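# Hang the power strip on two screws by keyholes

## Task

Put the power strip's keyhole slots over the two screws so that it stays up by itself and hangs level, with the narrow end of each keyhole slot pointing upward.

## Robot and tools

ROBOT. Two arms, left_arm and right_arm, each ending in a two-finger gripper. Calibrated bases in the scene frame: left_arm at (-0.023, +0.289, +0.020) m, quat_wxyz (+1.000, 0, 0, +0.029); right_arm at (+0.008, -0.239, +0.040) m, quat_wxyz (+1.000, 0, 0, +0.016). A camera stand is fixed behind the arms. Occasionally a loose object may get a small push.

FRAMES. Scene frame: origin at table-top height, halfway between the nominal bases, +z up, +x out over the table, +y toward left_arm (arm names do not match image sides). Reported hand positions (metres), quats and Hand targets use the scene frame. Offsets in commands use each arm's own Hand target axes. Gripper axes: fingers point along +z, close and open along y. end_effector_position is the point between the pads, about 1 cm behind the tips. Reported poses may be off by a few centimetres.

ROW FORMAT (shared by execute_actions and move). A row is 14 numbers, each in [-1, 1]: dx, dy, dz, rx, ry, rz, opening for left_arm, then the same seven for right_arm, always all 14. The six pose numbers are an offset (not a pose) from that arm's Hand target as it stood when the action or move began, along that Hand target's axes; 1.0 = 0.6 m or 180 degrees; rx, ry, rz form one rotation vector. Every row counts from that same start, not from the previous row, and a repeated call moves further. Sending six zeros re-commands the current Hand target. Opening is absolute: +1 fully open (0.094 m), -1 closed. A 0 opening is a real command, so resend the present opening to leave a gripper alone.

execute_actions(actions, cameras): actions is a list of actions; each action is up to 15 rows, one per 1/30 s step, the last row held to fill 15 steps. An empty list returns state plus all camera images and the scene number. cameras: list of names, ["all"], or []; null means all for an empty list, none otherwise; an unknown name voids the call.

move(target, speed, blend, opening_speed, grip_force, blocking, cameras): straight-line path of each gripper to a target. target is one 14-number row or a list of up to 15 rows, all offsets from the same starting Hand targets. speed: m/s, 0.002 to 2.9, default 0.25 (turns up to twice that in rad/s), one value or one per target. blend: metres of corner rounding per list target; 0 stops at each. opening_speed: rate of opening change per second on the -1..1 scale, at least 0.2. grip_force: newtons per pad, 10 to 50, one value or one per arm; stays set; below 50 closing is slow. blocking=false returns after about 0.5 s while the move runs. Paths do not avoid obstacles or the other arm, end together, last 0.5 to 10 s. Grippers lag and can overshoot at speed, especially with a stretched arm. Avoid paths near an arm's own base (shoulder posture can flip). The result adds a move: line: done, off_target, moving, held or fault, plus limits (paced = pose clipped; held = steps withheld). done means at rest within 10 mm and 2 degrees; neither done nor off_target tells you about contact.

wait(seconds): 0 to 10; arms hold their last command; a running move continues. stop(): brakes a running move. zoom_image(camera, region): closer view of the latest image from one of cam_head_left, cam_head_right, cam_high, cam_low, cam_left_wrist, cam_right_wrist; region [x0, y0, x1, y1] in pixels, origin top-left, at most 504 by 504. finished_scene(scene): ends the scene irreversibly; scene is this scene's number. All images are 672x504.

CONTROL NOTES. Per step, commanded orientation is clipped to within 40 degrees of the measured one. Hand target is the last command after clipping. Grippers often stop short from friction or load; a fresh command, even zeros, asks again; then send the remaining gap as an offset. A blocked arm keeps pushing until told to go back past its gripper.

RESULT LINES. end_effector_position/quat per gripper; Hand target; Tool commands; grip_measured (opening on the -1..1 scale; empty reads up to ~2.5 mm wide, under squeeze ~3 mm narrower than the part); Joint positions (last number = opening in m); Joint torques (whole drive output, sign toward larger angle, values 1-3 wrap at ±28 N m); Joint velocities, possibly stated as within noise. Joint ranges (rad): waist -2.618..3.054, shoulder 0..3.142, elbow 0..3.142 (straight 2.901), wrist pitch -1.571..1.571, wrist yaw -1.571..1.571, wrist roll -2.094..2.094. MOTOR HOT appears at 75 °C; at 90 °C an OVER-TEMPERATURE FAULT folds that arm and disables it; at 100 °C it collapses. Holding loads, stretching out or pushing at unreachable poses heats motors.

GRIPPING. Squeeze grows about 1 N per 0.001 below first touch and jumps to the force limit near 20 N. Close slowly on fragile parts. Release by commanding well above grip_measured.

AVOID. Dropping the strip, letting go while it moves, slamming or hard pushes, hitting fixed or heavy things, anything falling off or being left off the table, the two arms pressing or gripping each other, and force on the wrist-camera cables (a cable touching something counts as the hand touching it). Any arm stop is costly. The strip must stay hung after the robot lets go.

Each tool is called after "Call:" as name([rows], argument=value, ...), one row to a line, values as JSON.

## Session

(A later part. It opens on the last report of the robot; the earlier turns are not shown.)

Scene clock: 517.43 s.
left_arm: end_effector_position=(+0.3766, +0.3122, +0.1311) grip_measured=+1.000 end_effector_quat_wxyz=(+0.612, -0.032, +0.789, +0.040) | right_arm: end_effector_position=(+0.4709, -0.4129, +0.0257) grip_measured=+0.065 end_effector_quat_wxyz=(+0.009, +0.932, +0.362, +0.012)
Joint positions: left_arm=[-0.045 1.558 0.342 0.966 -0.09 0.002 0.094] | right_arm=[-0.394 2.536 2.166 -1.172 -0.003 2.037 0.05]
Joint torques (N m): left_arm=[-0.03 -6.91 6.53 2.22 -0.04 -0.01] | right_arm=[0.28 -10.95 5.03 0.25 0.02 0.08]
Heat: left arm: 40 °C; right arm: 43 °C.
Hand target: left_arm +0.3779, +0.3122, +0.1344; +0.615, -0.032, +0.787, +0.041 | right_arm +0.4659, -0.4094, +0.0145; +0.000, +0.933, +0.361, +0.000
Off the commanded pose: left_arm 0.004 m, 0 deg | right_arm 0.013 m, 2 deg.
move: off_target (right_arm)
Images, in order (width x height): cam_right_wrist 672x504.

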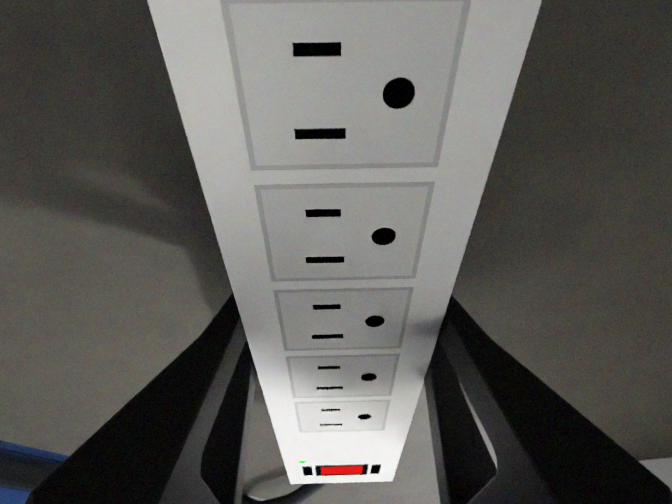

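Call:
move([
  [0,0,0,0,0,0,1,-0.037,-0.0337,-0.27,0,0,0,-0.1],
  [0,0,0,0,0,0,1,-0.0712,-0.0853,-0.6417,-0.57,-0.2206,-0.57,-0.1],
], blend=[0.03,0], speed=0.22, cameras=["cam_right_wrist","cam_head_left","cam_high"])

Scene clock: 542.00 s.
left_arm: end_effector_position=(+0.3766, +0.3122, +0.1311) grip_measured=+1.000 end_effector_quat_wxyz=(+0.612, -0.032, +0.789, +0.040) | right_arm: end_effector_position=(+0.3989, -0.3948, +0.3765) grip_measured=+0.062 end_effector_quat_wxyz=(+0.683, +0.021, +0.729, +0.023)
Joint positions: left_arm=[-0.045 1.558 0.342 0.966 -0.09 0.002 0.094] | right_arm=[-0.675 1.266 0.962 0.223 -0.646 0.013 0.05]
Joint torques (N m): left_arm=[-0.05 -6.91 6.53 2.22 -0.03 -0.01] | right_arm=[-1.01 -3.64 9.42 2.22 -0.15 -0.15]
Heat: left arm: 40 °C; right arm: 43 °C.
Hand target: left_arm +0.3779, +0.3122, +0.1344; +0.615, -0.032, +0.787, +0.041 | right_arm +0.3999, -0.4003, +0.3995; +0.707, +0.000, +0.707, +0.000
Off the commanded pose: left_arm 0.004 m, 0 deg | right_arm 0.024 m, 5 deg.
move: off_target (right_arm)
Images, in order (width x height): cam_head_left 672x504, cam_high 672x504, cam_right_wrist 672x504.

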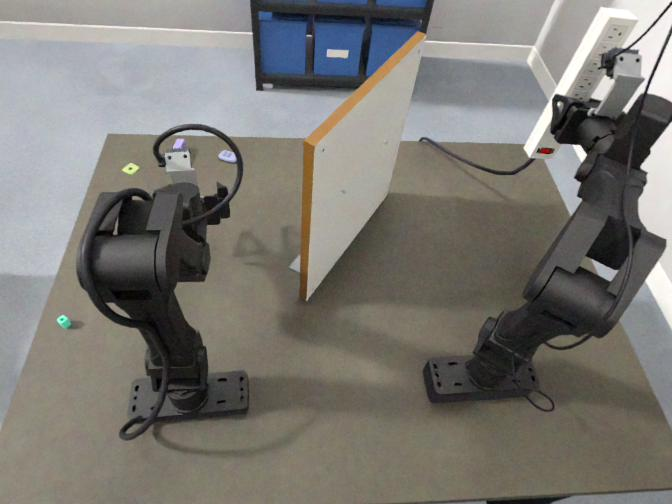

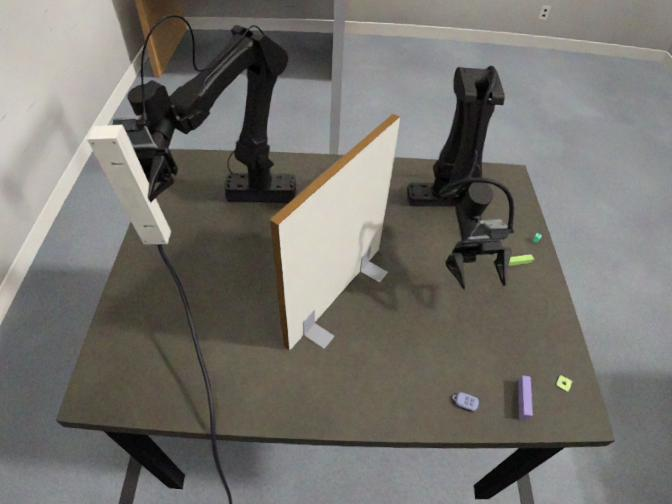

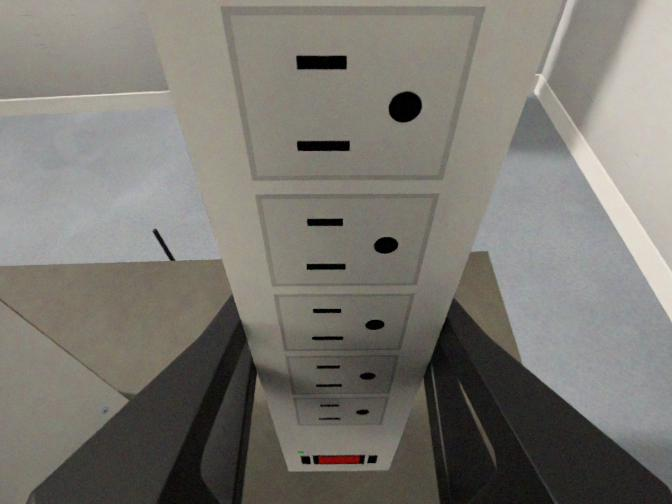

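Call:
zoom_image(camera="cam_high", region=[80, 110, 190, 260])

Scaled by 3.360.

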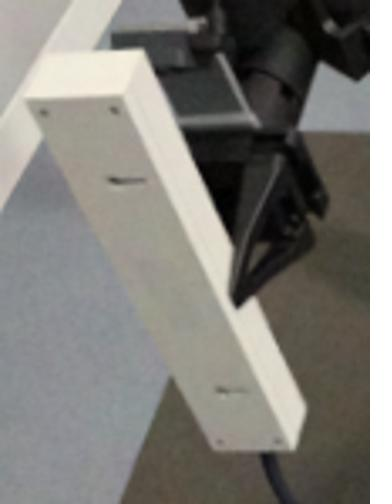

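Call:
move(target=[0,0,0,0,0,0,1,0,0.4333,-0.1833,-0.3111,0,0,-0.1], speed=0.2, cameras=["cam_right_wrist","cam_head_left","cam_head_right","cam_high"])

Scene clock: 553.20 s.
left_arm: end_effector_position=(+0.3766, +0.3122, +0.1311) grip_measured=+1.000 end_effector_quat_wxyz=(+0.612, -0.032, +0.789, +0.040) | right_arm: end_effector_position=(+0.3029, -0.1491, +0.3971) grip_measured=+0.062 end_effector_quat_wxyz=(+0.633, -0.325, +0.631, +0.310)
Joint positions: left_arm=[-0.045 1.558 0.342 0.966 -0.09 0.002 0.094] | right_arm=[-0.322 0.981 0.828 0.132 -1.221 -0.04 0.05]
Joint torques (N m): left_arm=[-0.03 -6.9 6.54 2.22 -0.04 -0.01] | right_arm=[0.85 -3.96 6.39 1.32 -0.49 0.3]
Heat: left arm: 40 °C; right arm: 45 °C.
Hand target: left_arm +0.3779, +0.3122, +0.1344; +0.615, -0.032, +0.787, +0.041 | right_arm +0.2899, -0.1403, +0.3995; +0.624, -0.332, +0.624, +0.332
Off the commanded pose: left_arm 0.004 m, 0 deg | right_arm 0.016 m, 3 deg.
move: off_target (right_arm)
Images, in order (width x height): cam_head_left 672x504, cam_head_right 672x504, cam_high 672x504, cam_right_wrist 672x504.

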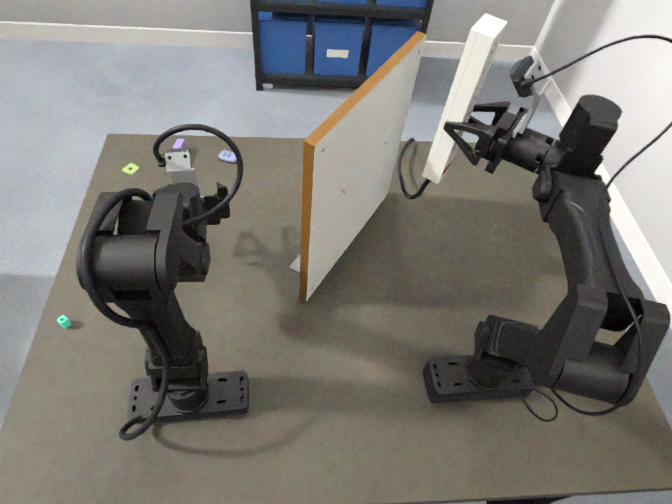

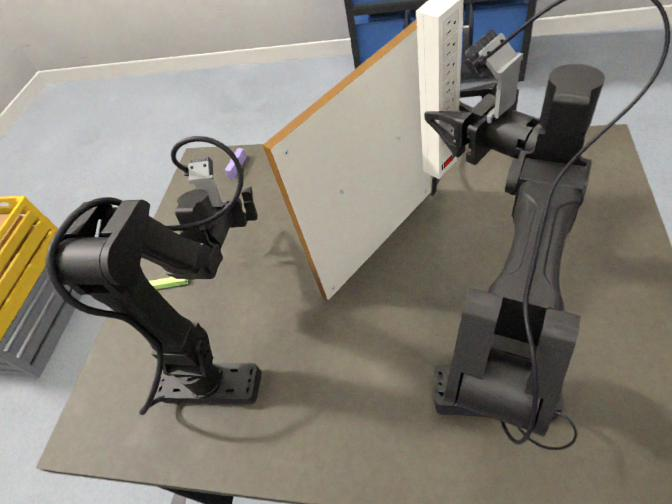

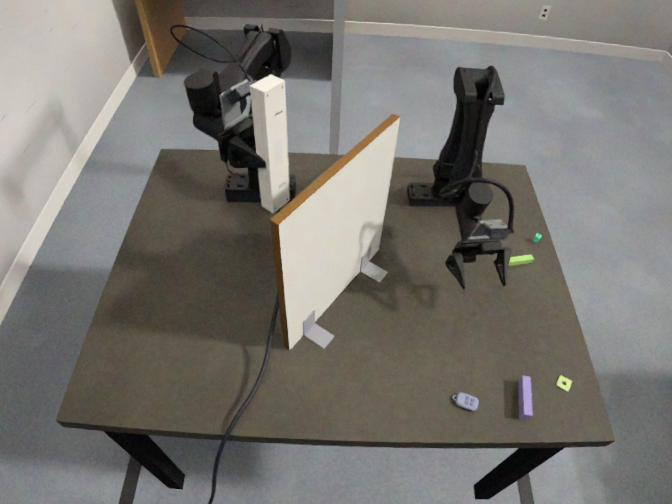

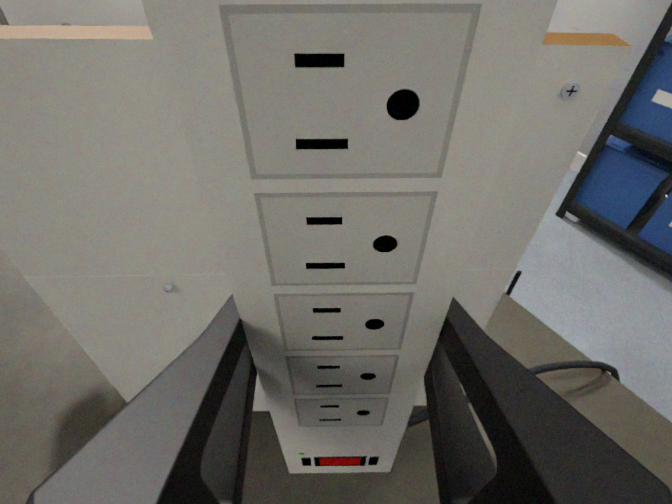

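Call:
move(target=[0,0,0,0,0,0,1,0,0,0,0,0,0.5,-0.1], speed=0.3, cameras=["cam_right_wrist","cam_head_left","cam_head_right","cam_high"])

Scene clock: 561.23 s.
left_arm: end_effector_position=(+0.3766, +0.3122, +0.1311) grip_measured=+1.000 end_effector_quat_wxyz=(+0.612, -0.032, +0.789, +0.040) | right_arm: end_effector_position=(+0.3031, -0.1494, +0.3901) grip_measured=+0.062 end_effector_quat_wxyz=(+0.212, +0.235, +0.676, +0.665)
Joint positions: left_arm=[-0.045 1.558 0.342 0.966 -0.09 0.002 0.094] | right_arm=[-0.322 0.981 0.828 0.079 -1.218 1.527 0.05]
Joint torques (N m): left_arm=[-0.03 -6.93 6.53 2.22 -0.04 -0.01] | right_arm=[0.77 -4.04 6.5 1.77 -0.56 0.26]
Heat: left arm: 40 °C; right arm: 44 °C.
Hand target: left_arm +0.3779, +0.3122, +0.1344; +0.615, -0.032, +0.787, +0.041 | right_arm +0.2899, -0.1403, +0.3995; +0.207, +0.207, +0.676, +0.676
Off the commanded pose: left_arm 0.004 m, 0 deg | right_arm 0.019 m, 4 deg.
move: off_target (right_arm)
Images, in order (width x height): cam_head_left 672x504, cam_head_right 672x504, cam_high 672x504, cam_right_wrist 672x504.

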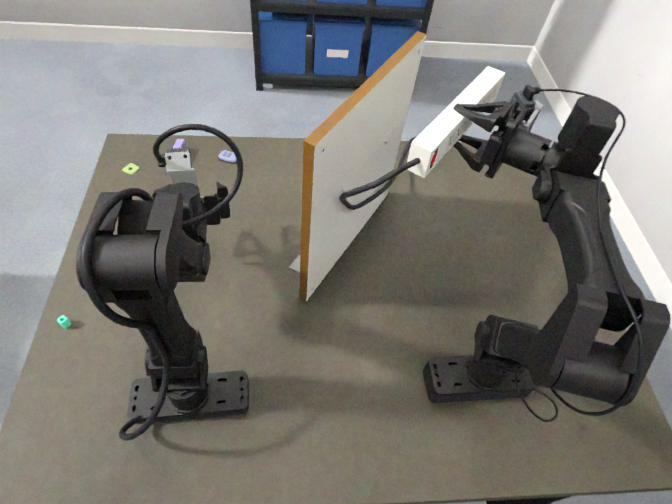

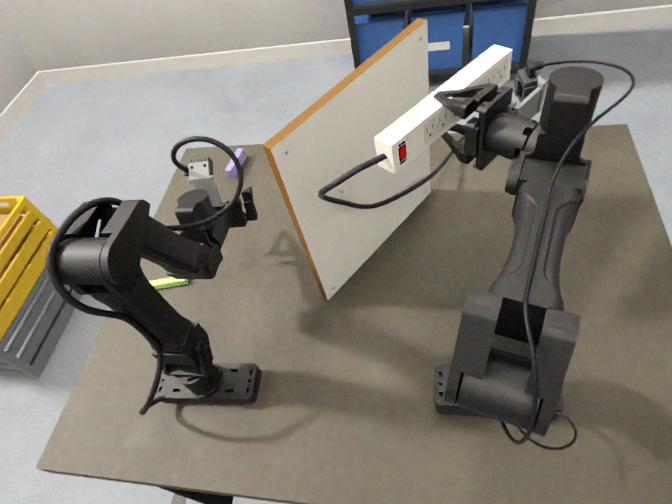

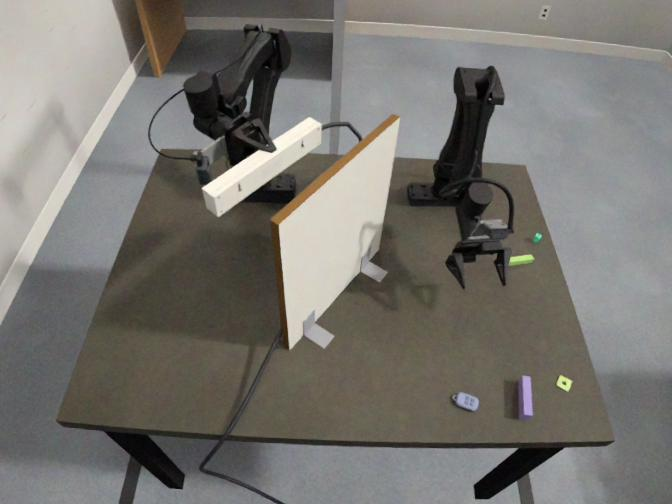

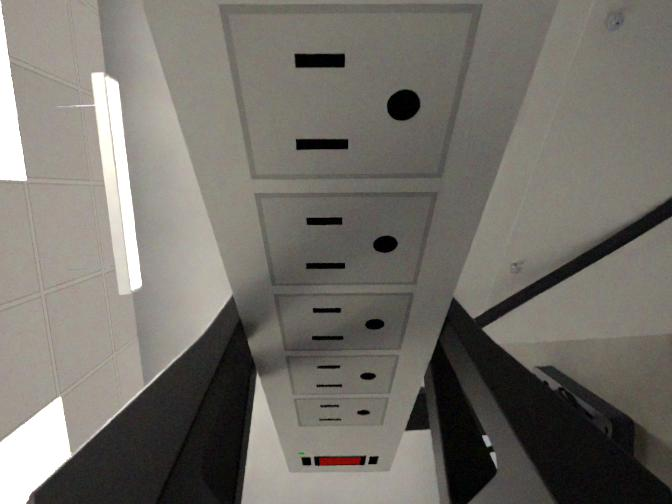

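Call:
zoom_image(camera="cam_right_wrist", region=[430, 0, 672, 300])

Call:
zoom_image(camera="cam_high", region=[190, 100, 390, 230])

Scaled by 1.680.

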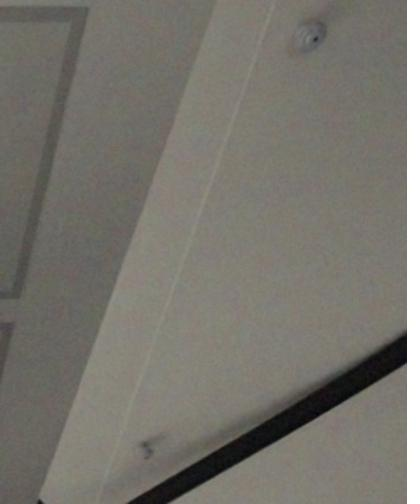

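Scaled by 2.520.

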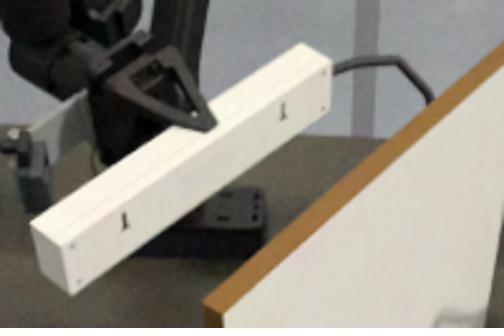

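Call:
zoom_image(camera="cam_right_wrist", region=[240, 380, 440, 500])

Call:
zoom_image(camera="cam_right_wrist", region=[130, 0, 330, 150])

Call:
zoom_image(camera="cam_right_wrist", region=[400, 0, 600, 150])

Scaled by 2.520.

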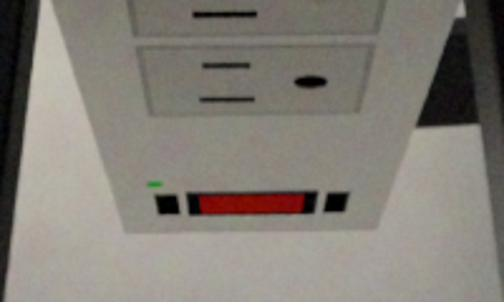

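Scaled by 2.520.

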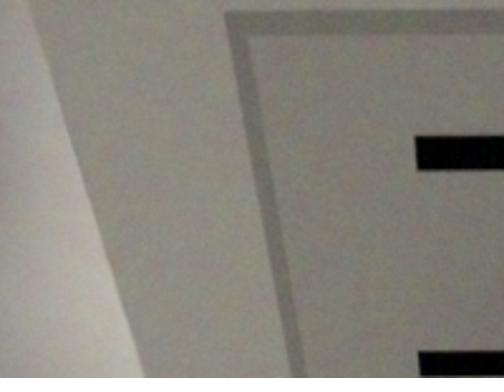

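Scaled by 2.520.

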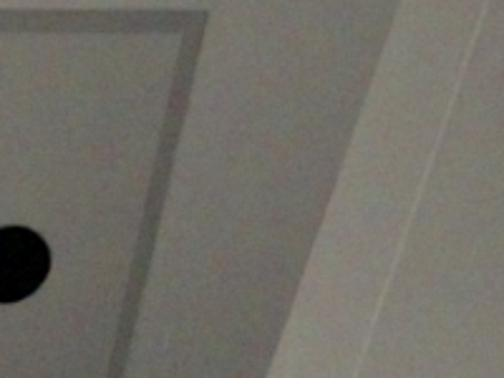

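Call:
move(target=[0,0,0,0,0,0,1,0.0857,-0.1267,0.1448,-0.0078,0.0283,-0.0078,-0.1], speed=0.12, cameras=["cam_right_wrist","cam_head_left","cam_head_right","cam_high"])

Scene clock: 634.57 s.
left_arm: end_effector_position=(+0.3766, +0.3122, +0.1311) grip_measured=+1.000 end_effector_quat_wxyz=(+0.612, -0.032, +0.789, +0.040) | right_arm: end_effector_position=(+0.2997, -0.0446, +0.3145) grip_measured=+0.062 end_effector_quat_wxyz=(+0.189, +0.182, +0.688, +0.677)
Joint positions: left_arm=[-0.045 1.558 0.342 0.966 -0.09 0.002 0.094] | right_arm=[0.155 1.062 0.538 0.503 -0.854 1.542 0.05]
Joint torques (N m): left_arm=[-0.03 -6.9 6.53 2.22 -0.04 -0.01] | right_arm=[0.95 -1.89 6.9 2.13 -0.24 0.24]
Heat: left arm: 41 °C; right arm: 42 °C.
Hand target: left_arm +0.3779, +0.3122, +0.1344; +0.615, -0.032, +0.787, +0.041 | right_arm +0.2959, -0.0396, +0.3234; +0.187, +0.166, +0.679, +0.690
Off the commanded pose: left_arm 0.004 m, 0 deg | right_arm 0.011 m, 3 deg.
move: off_target (right_arm)
Images, in order (width x height): cam_head_left 672x504, cam_head_right 672x504, cam_high 672x504, cam_right_wrist 672x504.

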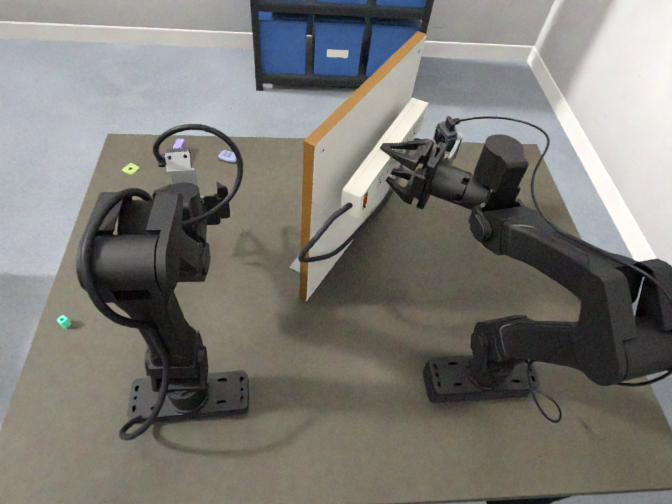

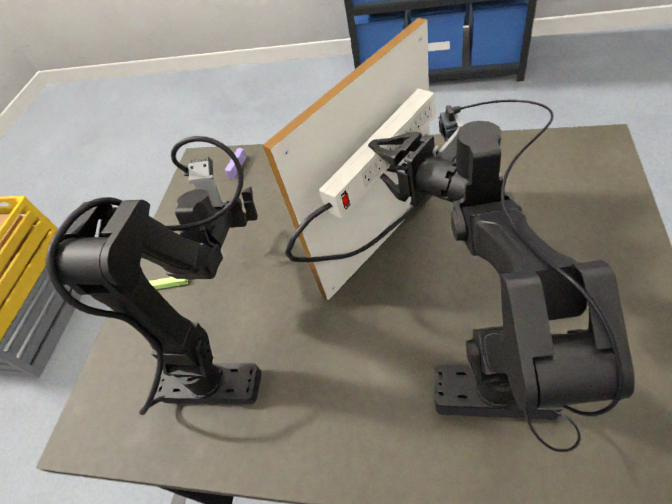

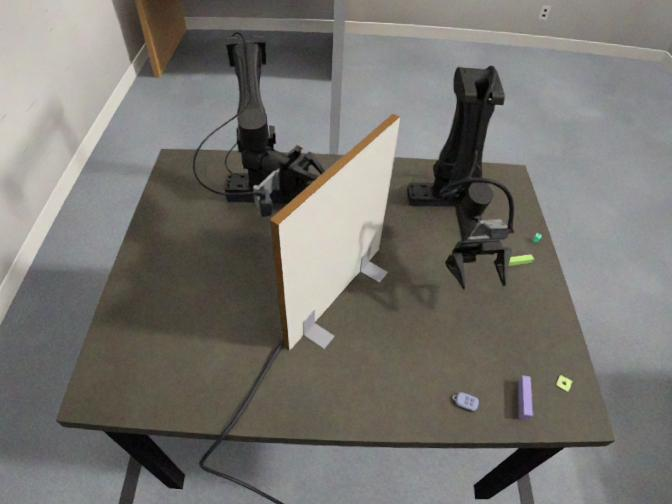

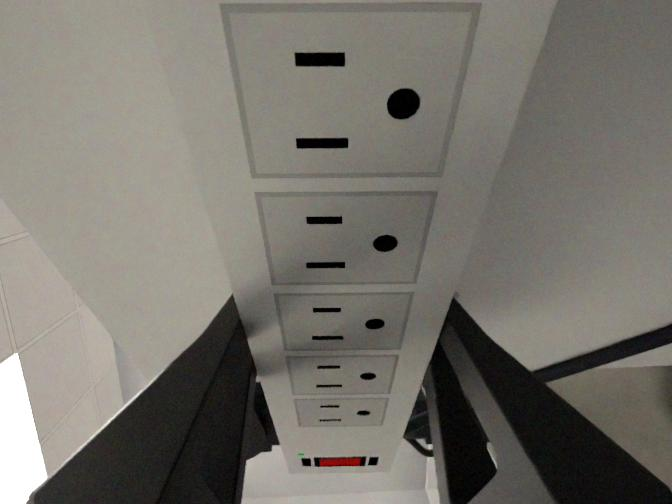

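Call:
zoom_image(camera="cam_head_left", region=[290, 60, 450, 260])

Call:
zoom_image(camera="cam_head_right", region=[260, 60, 460, 290])

Call:
zoom_image(camera="cam_right_wrist", region=[400, 200, 560, 440])

Scaled by 2.520.

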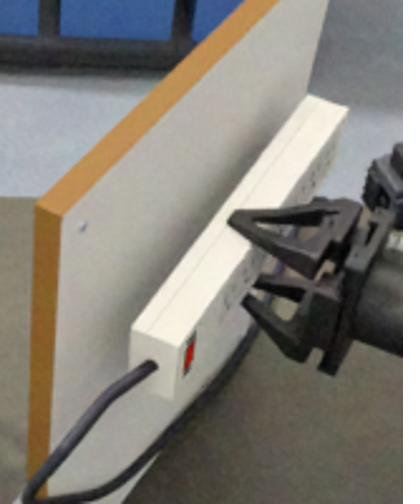

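Scaled by 2.191.

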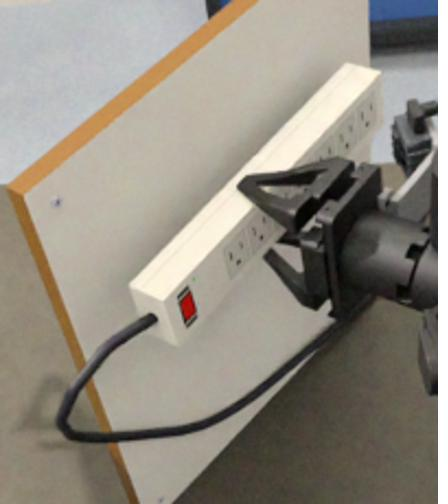

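Scaled by 2.100.

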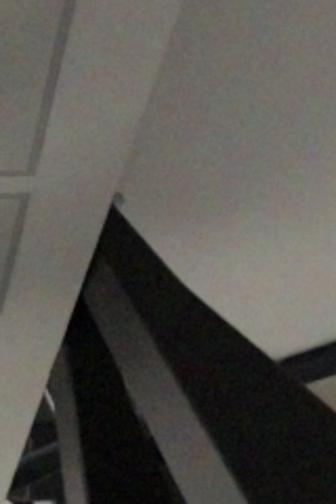

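Call:
move(target=[0,0,0,0,0,0,1,0,0.027,0,-0.004,-0.0078,0.0044,-0.1], speed=0.1, cameras=["cam_right_wrist"])

Call:
zoom_image(camera="cam_right_wrist", region=[400, 200, 560, 440])

Call:
zoom_image(camera="cam_right_wrist", region=[240, 380, 440, 500])

Scene clock: 656.60 s.
left_arm: end_effector_position=(+0.3766, +0.3122, +0.1311) grip_measured=+1.000 end_effector_quat_wxyz=(+0.612, -0.032, +0.789, +0.040) | right_arm: end_effector_position=(+0.3028, -0.0444, +0.3079) grip_measured=+0.062 end_effector_quat_wxyz=(+0.177, +0.211, +0.689, +0.671)
Joint positions: left_arm=[-0.045 1.558 0.342 0.966 -0.09 0.002 0.094] | right_arm=[0.168 1.062 0.538 0.47 -0.815 1.57 0.05]
Joint torques (N m): left_arm=[-0.03 -6.9 6.53 2.22 -0.04 -0.01] | right_arm=[1.03 -5.08 9.25 2.04 -0.24 0.26]
Heat: left arm: 41 °C; right arm: 45 °C.
Hand target: left_arm +0.3779, +0.3122, +0.1344; +0.615, -0.032, +0.787, +0.041 | right_arm +0.2954, -0.0398, +0.3396; +0.192, +0.178, +0.671, +0.694
Off the commanded pose: left_arm 0.004 m, 0 deg | right_arm 0.033 m, 5 deg.
move: off_target (right_arm)
Images, in order (width x height): cam_right_wrist 672x504.

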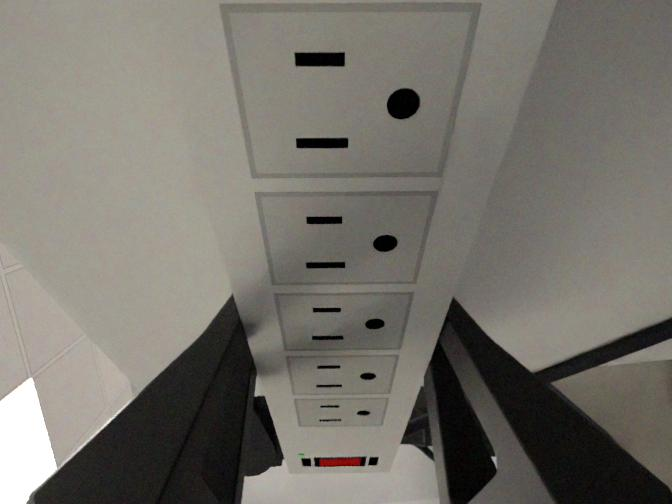

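Scaled by 2.100.

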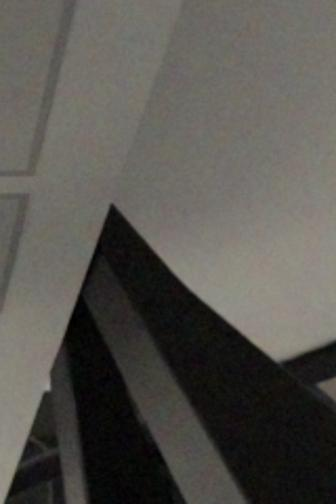

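Scaled by 2.520.

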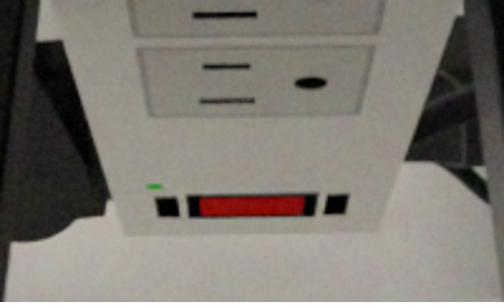

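Call:
move(target=[0,0,0,0,0,0,1,0,0.015,0,0,0,0,-0.1], speed=0.1, cameras=["cam_right_wrist"])

Call:
zoom_image(camera="cam_right_wrist", region=[400, 200, 560, 440])

Scene clock: 663.50 s.
left_arm: end_effector_position=(+0.3766, +0.3122, +0.1311) grip_measured=+1.000 end_effector_quat_wxyz=(+0.612, -0.032, +0.789, +0.040) | right_arm: end_effector_position=(+0.2999, -0.0452, +0.3046) grip_measured=+0.062 end_effector_quat_wxyz=(+0.169, +0.220, +0.692, +0.666)
Joint positions: left_arm=[-0.045 1.558 0.342 0.966 -0.09 0.002 0.094] | right_arm=[0.168 1.044 0.538 0.425 -0.814 1.57 0.05]
Joint torques (N m): left_arm=[-0.05 -6.91 6.54 2.22 -0.04 -0.01] | right_arm=[0.83 -5 11.45 2.07 -0.27 0.26]
Heat: left arm: 41 °C; right arm: 47 °C.
Hand target: left_arm +0.3779, +0.3122, +0.1344; +0.615, -0.032, +0.787, +0.041 | right_arm +0.2951, -0.0400, +0.3487; +0.192, +0.178, +0.671, +0.694
Off the commanded pose: left_arm 0.004 m, 0 deg | right_arm 0.045 m, 7 deg.
move: off_target (right_arm)
Images, in order (width x height): cam_right_wrist 672x504.

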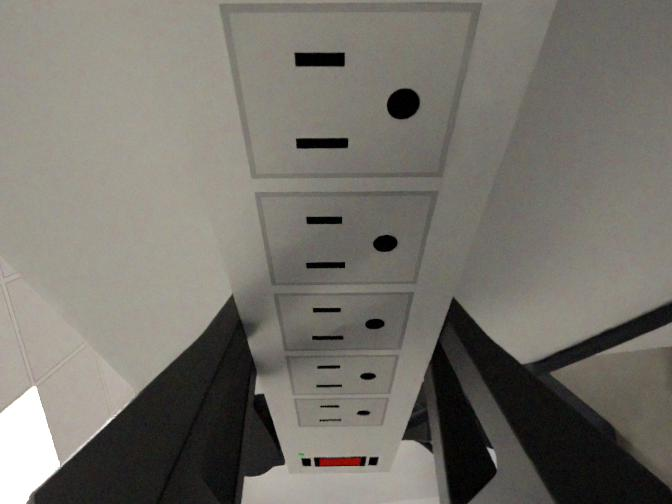

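Scaled by 2.100.

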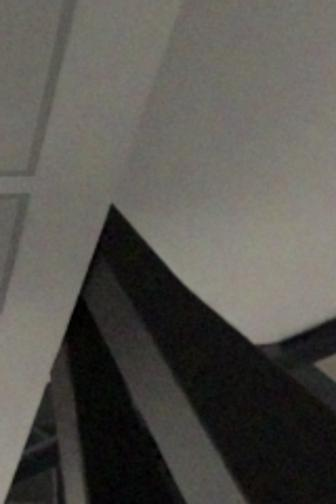

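Call:
move(target=[0,0,0,0,0,0,1,0,0.035,0,-0.006,0.0,-0.004,-0.1], speed=0.15, cameras=["cam_right_wrist","cam_head_left"])

Call:
zoom_image(camera="cam_right_wrist", region=[400, 200, 560, 440])

Scene clock: 670.70 s.
left_arm: end_effector_position=(+0.3766, +0.3122, +0.1311) grip_measured=+1.000 end_effector_quat_wxyz=(+0.612, -0.032, +0.789, +0.040) | right_arm: end_effector_position=(+0.3001, -0.0451, +0.3258) grip_measured=+0.062 end_effector_quat_wxyz=(+0.178, +0.211, +0.688, +0.671)
Joint positions: left_arm=[-0.045 1.558 0.342 0.966 -0.09 0.002 0.094] | right_arm=[0.168 1.025 0.593 0.382 -0.814 1.573 0.05]
Joint torques (N m): left_arm=[-0.03 -6.91 6.54 2.22 -0.04 -0.01] | right_arm=[0.65 -4.44 11.75 2.05 -0.29 0.29]
Heat: left arm: 41 °C; right arm: 50 °C.
Hand target: left_arm +0.3779, +0.3122, +0.1344; +0.615, -0.032, +0.787, +0.041 | right_arm +0.2945, -0.0405, +0.3696; +0.198, +0.172, +0.666, +0.699
Off the commanded pose: left_arm 0.004 m, 0 deg | right_arm 0.044 m, 6 deg.
move: off_target (right_arm)
Images, in order (width x height): cam_head_left 672x504, cam_right_wrist 672x504.

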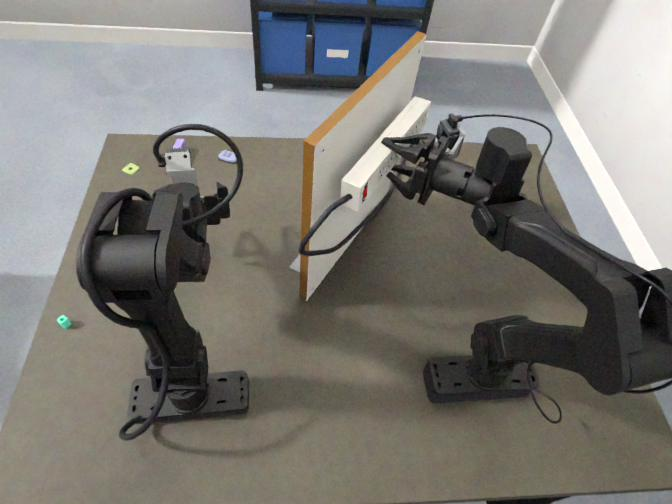

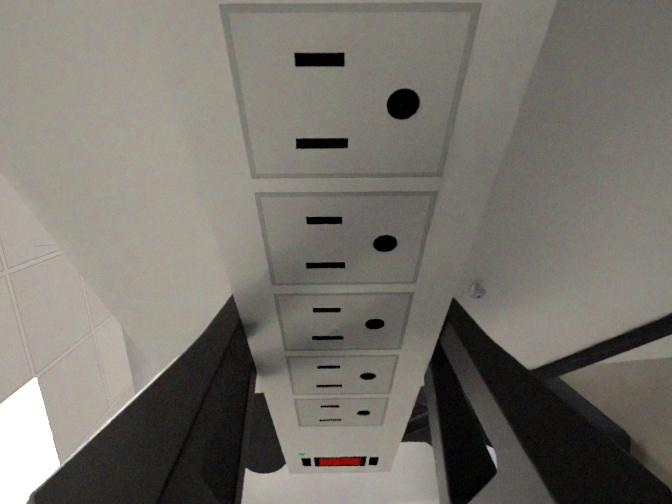

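Scaled by 2.100.

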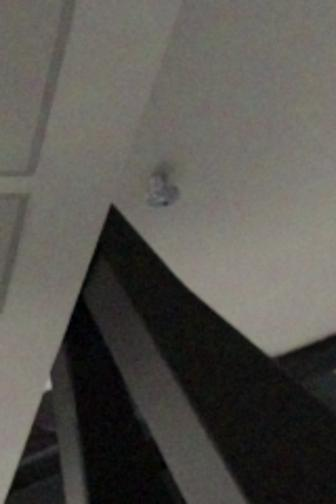

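Call:
move(target=[0,0,0,0,0,0,1,0,0.0,0.04,-0.012,0.0,-0.014,-0.1], speed=0.1, cameras=["cam_right_wrist","cam_head_left","cam_head_right"])

Call:
zoom_image(camera="cam_head_left", region=[290, 60, 450, 260])

Call:
zoom_image(camera="cam_head_right", region=[260, 10, 460, 300])

Scene clock: 750.23 s.
left_arm: end_effector_position=(+0.3766, +0.3122, +0.1311) grip_measured=+1.000 end_effector_quat_wxyz=(+0.612, -0.032, +0.789, +0.040) | right_arm: end_effector_position=(+0.3059, -0.0277, +0.3298) grip_measured=+0.062 end_effector_quat_wxyz=(+0.195, +0.194, +0.680, +0.680)
Joint positions: left_arm=[-0.045 1.558 0.342 0.966 -0.09 0.002 0.094] | right_arm=[0.243 1.08 0.593 0.489 -0.739 1.57 0.05]
Joint torques (N m): left_arm=[-0.05 -6.9 6.54 2.22 -0.04 -0.01] | right_arm=[1.03 -2.19 12.1 2.25 -0.2 0.15]
Heat: left arm: 41 °C; right arm: 49 °C.
Hand target: left_arm +0.3779, +0.3122, +0.1344; +0.615, -0.032, +0.787, +0.041 | right_arm +0.3066, -0.0198, +0.3709; +0.216, +0.153, +0.656, +0.707
Off the commanded pose: left_arm 0.004 m, 0 deg | right_arm 0.042 m, 7 deg.
move: off_target (right_arm)
Images, in order (width x height): cam_head_left 672x504, cam_head_right 672x504, cam_right_wrist 672x504.

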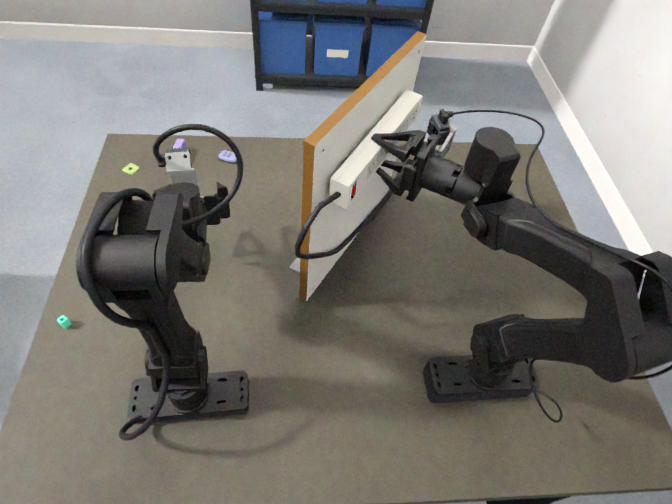

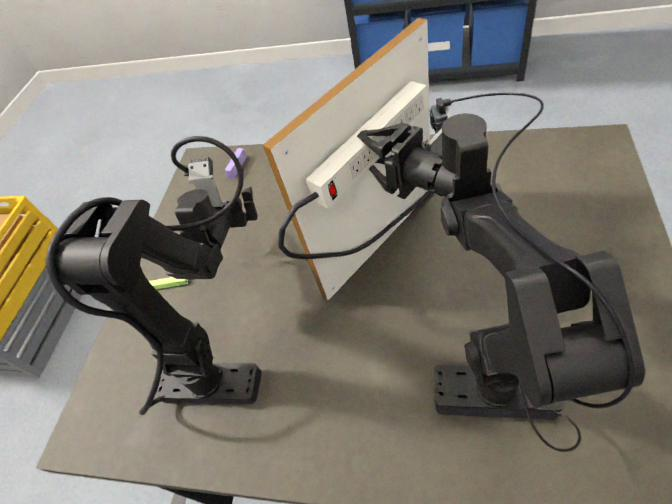

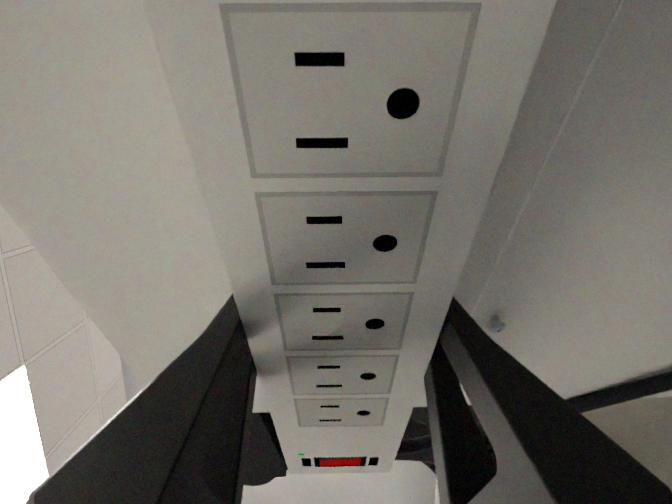

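Scaled by 2.520.

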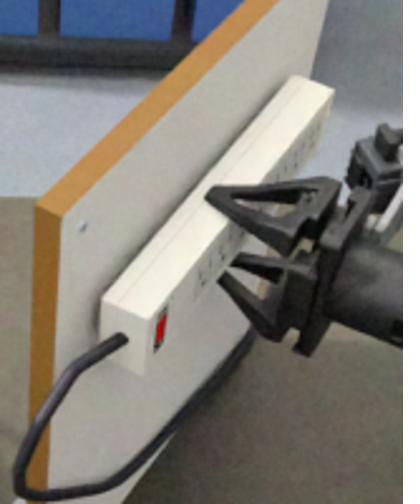

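Scaled by 1.738.

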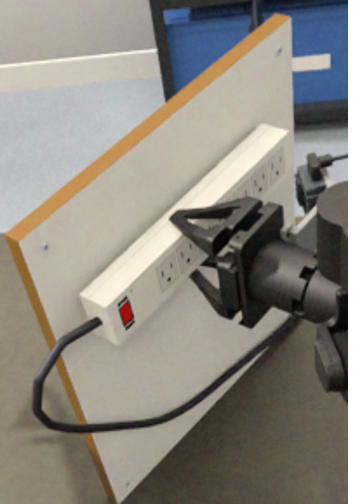

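Call:
move(target=[0,0,0,0,0,0,1,0,0.0,0.03,0,0.0,0,-0.1], speed=0.06, cameras=["cam_right_wrist","cam_head_left","cam_head_right"])

Call:
zoom_image(camera="cam_head_left", region=[290, 60, 450, 260])

Call:
zoom_image(camera="cam_head_right", region=[260, 10, 460, 300])

Scene clock: 756.80 s.
left_arm: end_effector_position=(+0.3766, +0.3122, +0.1311) grip_measured=+1.000 end_effector_quat_wxyz=(+0.612, -0.032, +0.789, +0.040) | right_arm: end_effector_position=(+0.3100, -0.0185, +0.3299) grip_measured=+0.062 end_effector_quat_wxyz=(+0.194, +0.192, +0.681, +0.679)
Joint positions: left_arm=[-0.045 1.558 0.342 0.966 -0.09 0.002 0.094] | right_arm=[0.276 1.113 0.614 0.496 -0.71 1.566 0.05]
Joint torques (N m): left_arm=[-0.05 -6.91 6.53 2.22 -0.04 -0.01] | right_arm=[2.41 -0.83 13.23 2.33 0.06 0.16]
Heat: left arm: 41 °C; right arm: 50 °C.
Hand target: left_arm +0.3779, +0.3122, +0.1344; +0.615, -0.032, +0.787, +0.041 | right_arm +0.3156, -0.0043, +0.3727; +0.216, +0.153, +0.656, +0.707
Off the commanded pose: left_arm 0.004 m, 0 deg | right_arm 0.045 m, 7 deg.
move: off_target (right_arm)
Images, in order (width x height): cam_head_left 672x504, cam_head_right 672x504, cam_right_wrist 672x504.

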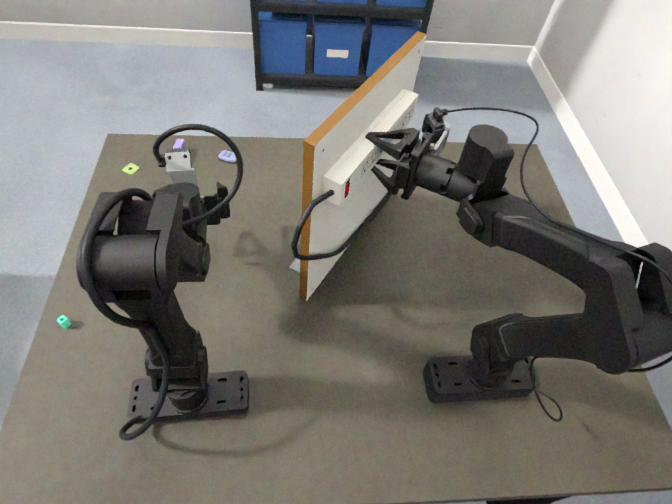

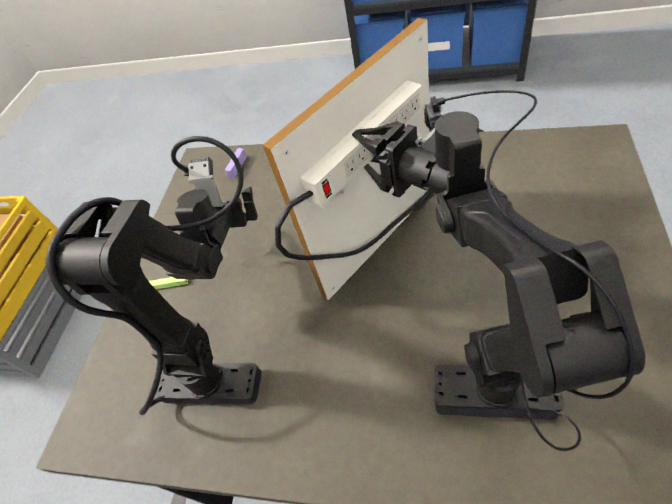

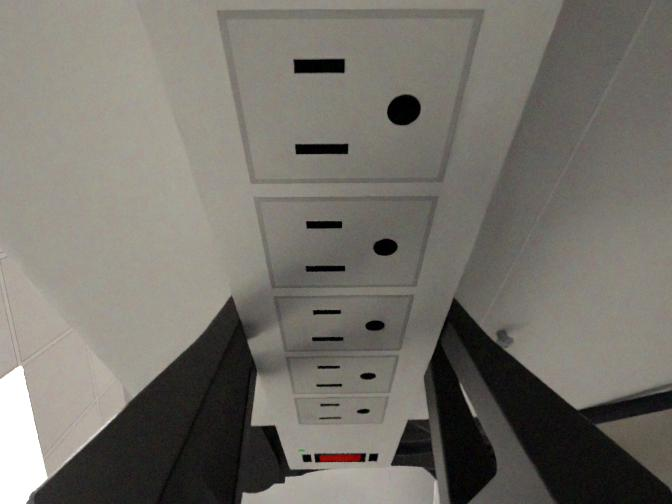

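Scaled by 2.520.

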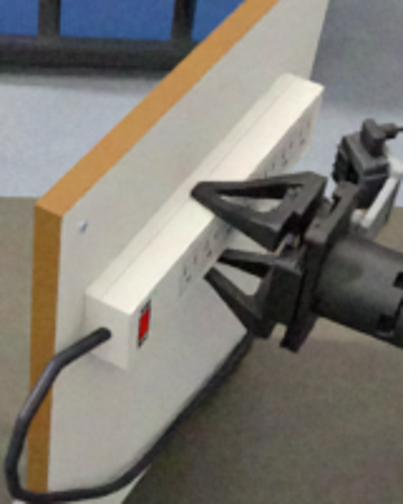

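Scaled by 1.738.

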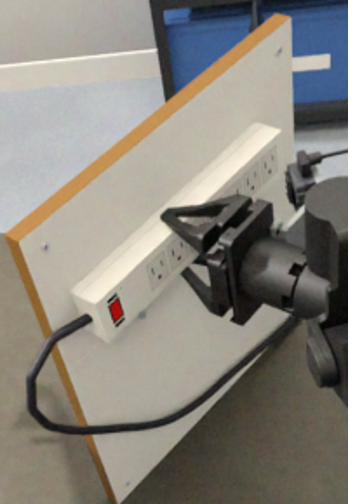

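Call:
move(target=[0,0,0,0,0,0,1,0,0.0,0.025,0,0.0,0,-0.1], speed=0.05, cameras=["cam_right_wrist","cam_head_left","cam_head_right"])

Call:
zoom_image(camera="cam_head_left", region=[290, 60, 450, 260])

Call:
zoom_image(camera="cam_head_right", region=[260, 10, 460, 300])

Scene clock: 763.50 s.
left_arm: end_effector_position=(+0.3766, +0.3122, +0.1311) grip_measured=+1.000 end_effector_quat_wxyz=(+0.612, -0.032, +0.789, +0.040) | right_arm: end_effector_position=(+0.3113, -0.0179, +0.3284) grip_measured=+0.062 end_effector_quat_wxyz=(+0.193, +0.195, +0.682, +0.678)
Joint positions: left_arm=[-0.045 1.558 0.342 0.966 -0.09 0.002 0.094] | right_arm=[0.279 1.12 0.614 0.5 -0.705 1.567 0.05]
Joint torques (N m): left_arm=[-0.03 -6.91 6.53 2.23 -0.04 -0.01] | right_arm=[5.12 1.54 15.12 2.42 0.42 0.14]
Heat: left arm: 41 °C; right arm: 53 °C.
Hand target: left_arm +0.3779, +0.3122, +0.1344; +0.615, -0.032, +0.787, +0.041 | right_arm +0.3231, +0.0086, +0.3741; +0.216, +0.153, +0.656, +0.707
Off the commanded pose: left_arm 0.004 m, 0 deg | right_arm 0.054 m, 7 deg.
move: off_target (right_arm)
Images, in order (width x height): cam_head_left 672x504, cam_head_right 672x504, cam_right_wrist 672x504.

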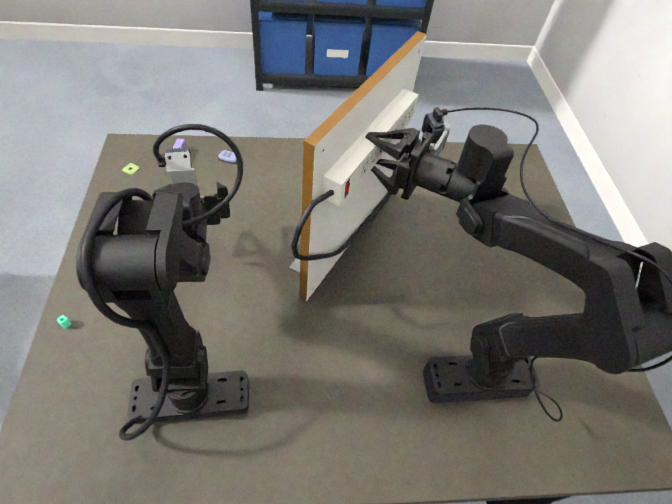

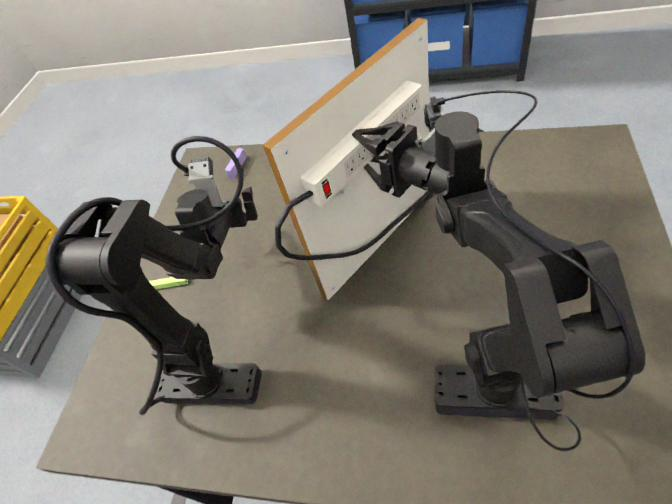

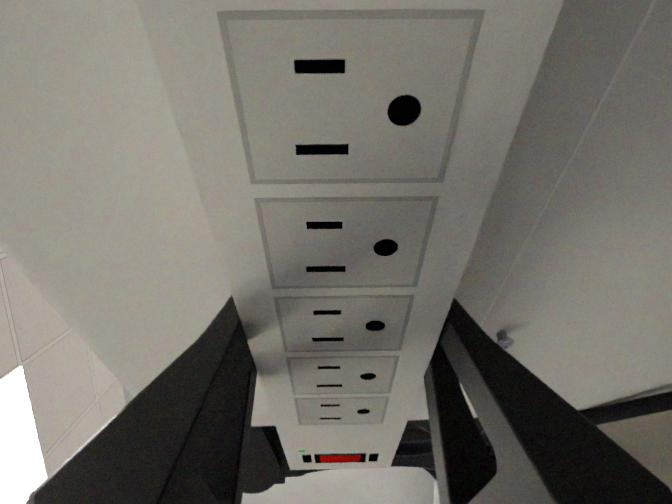

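Scaled by 2.520.

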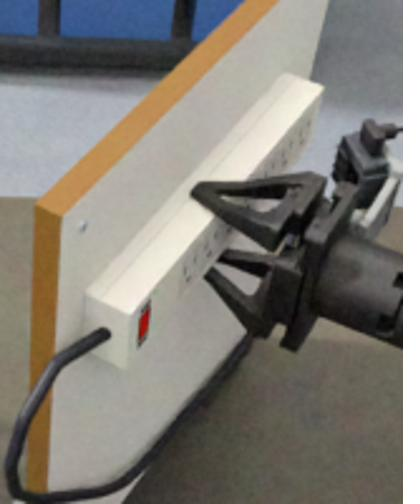

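Scaled by 1.738.

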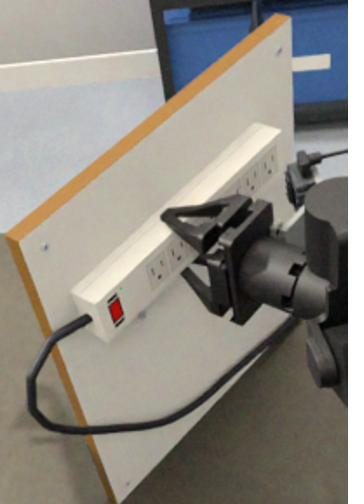

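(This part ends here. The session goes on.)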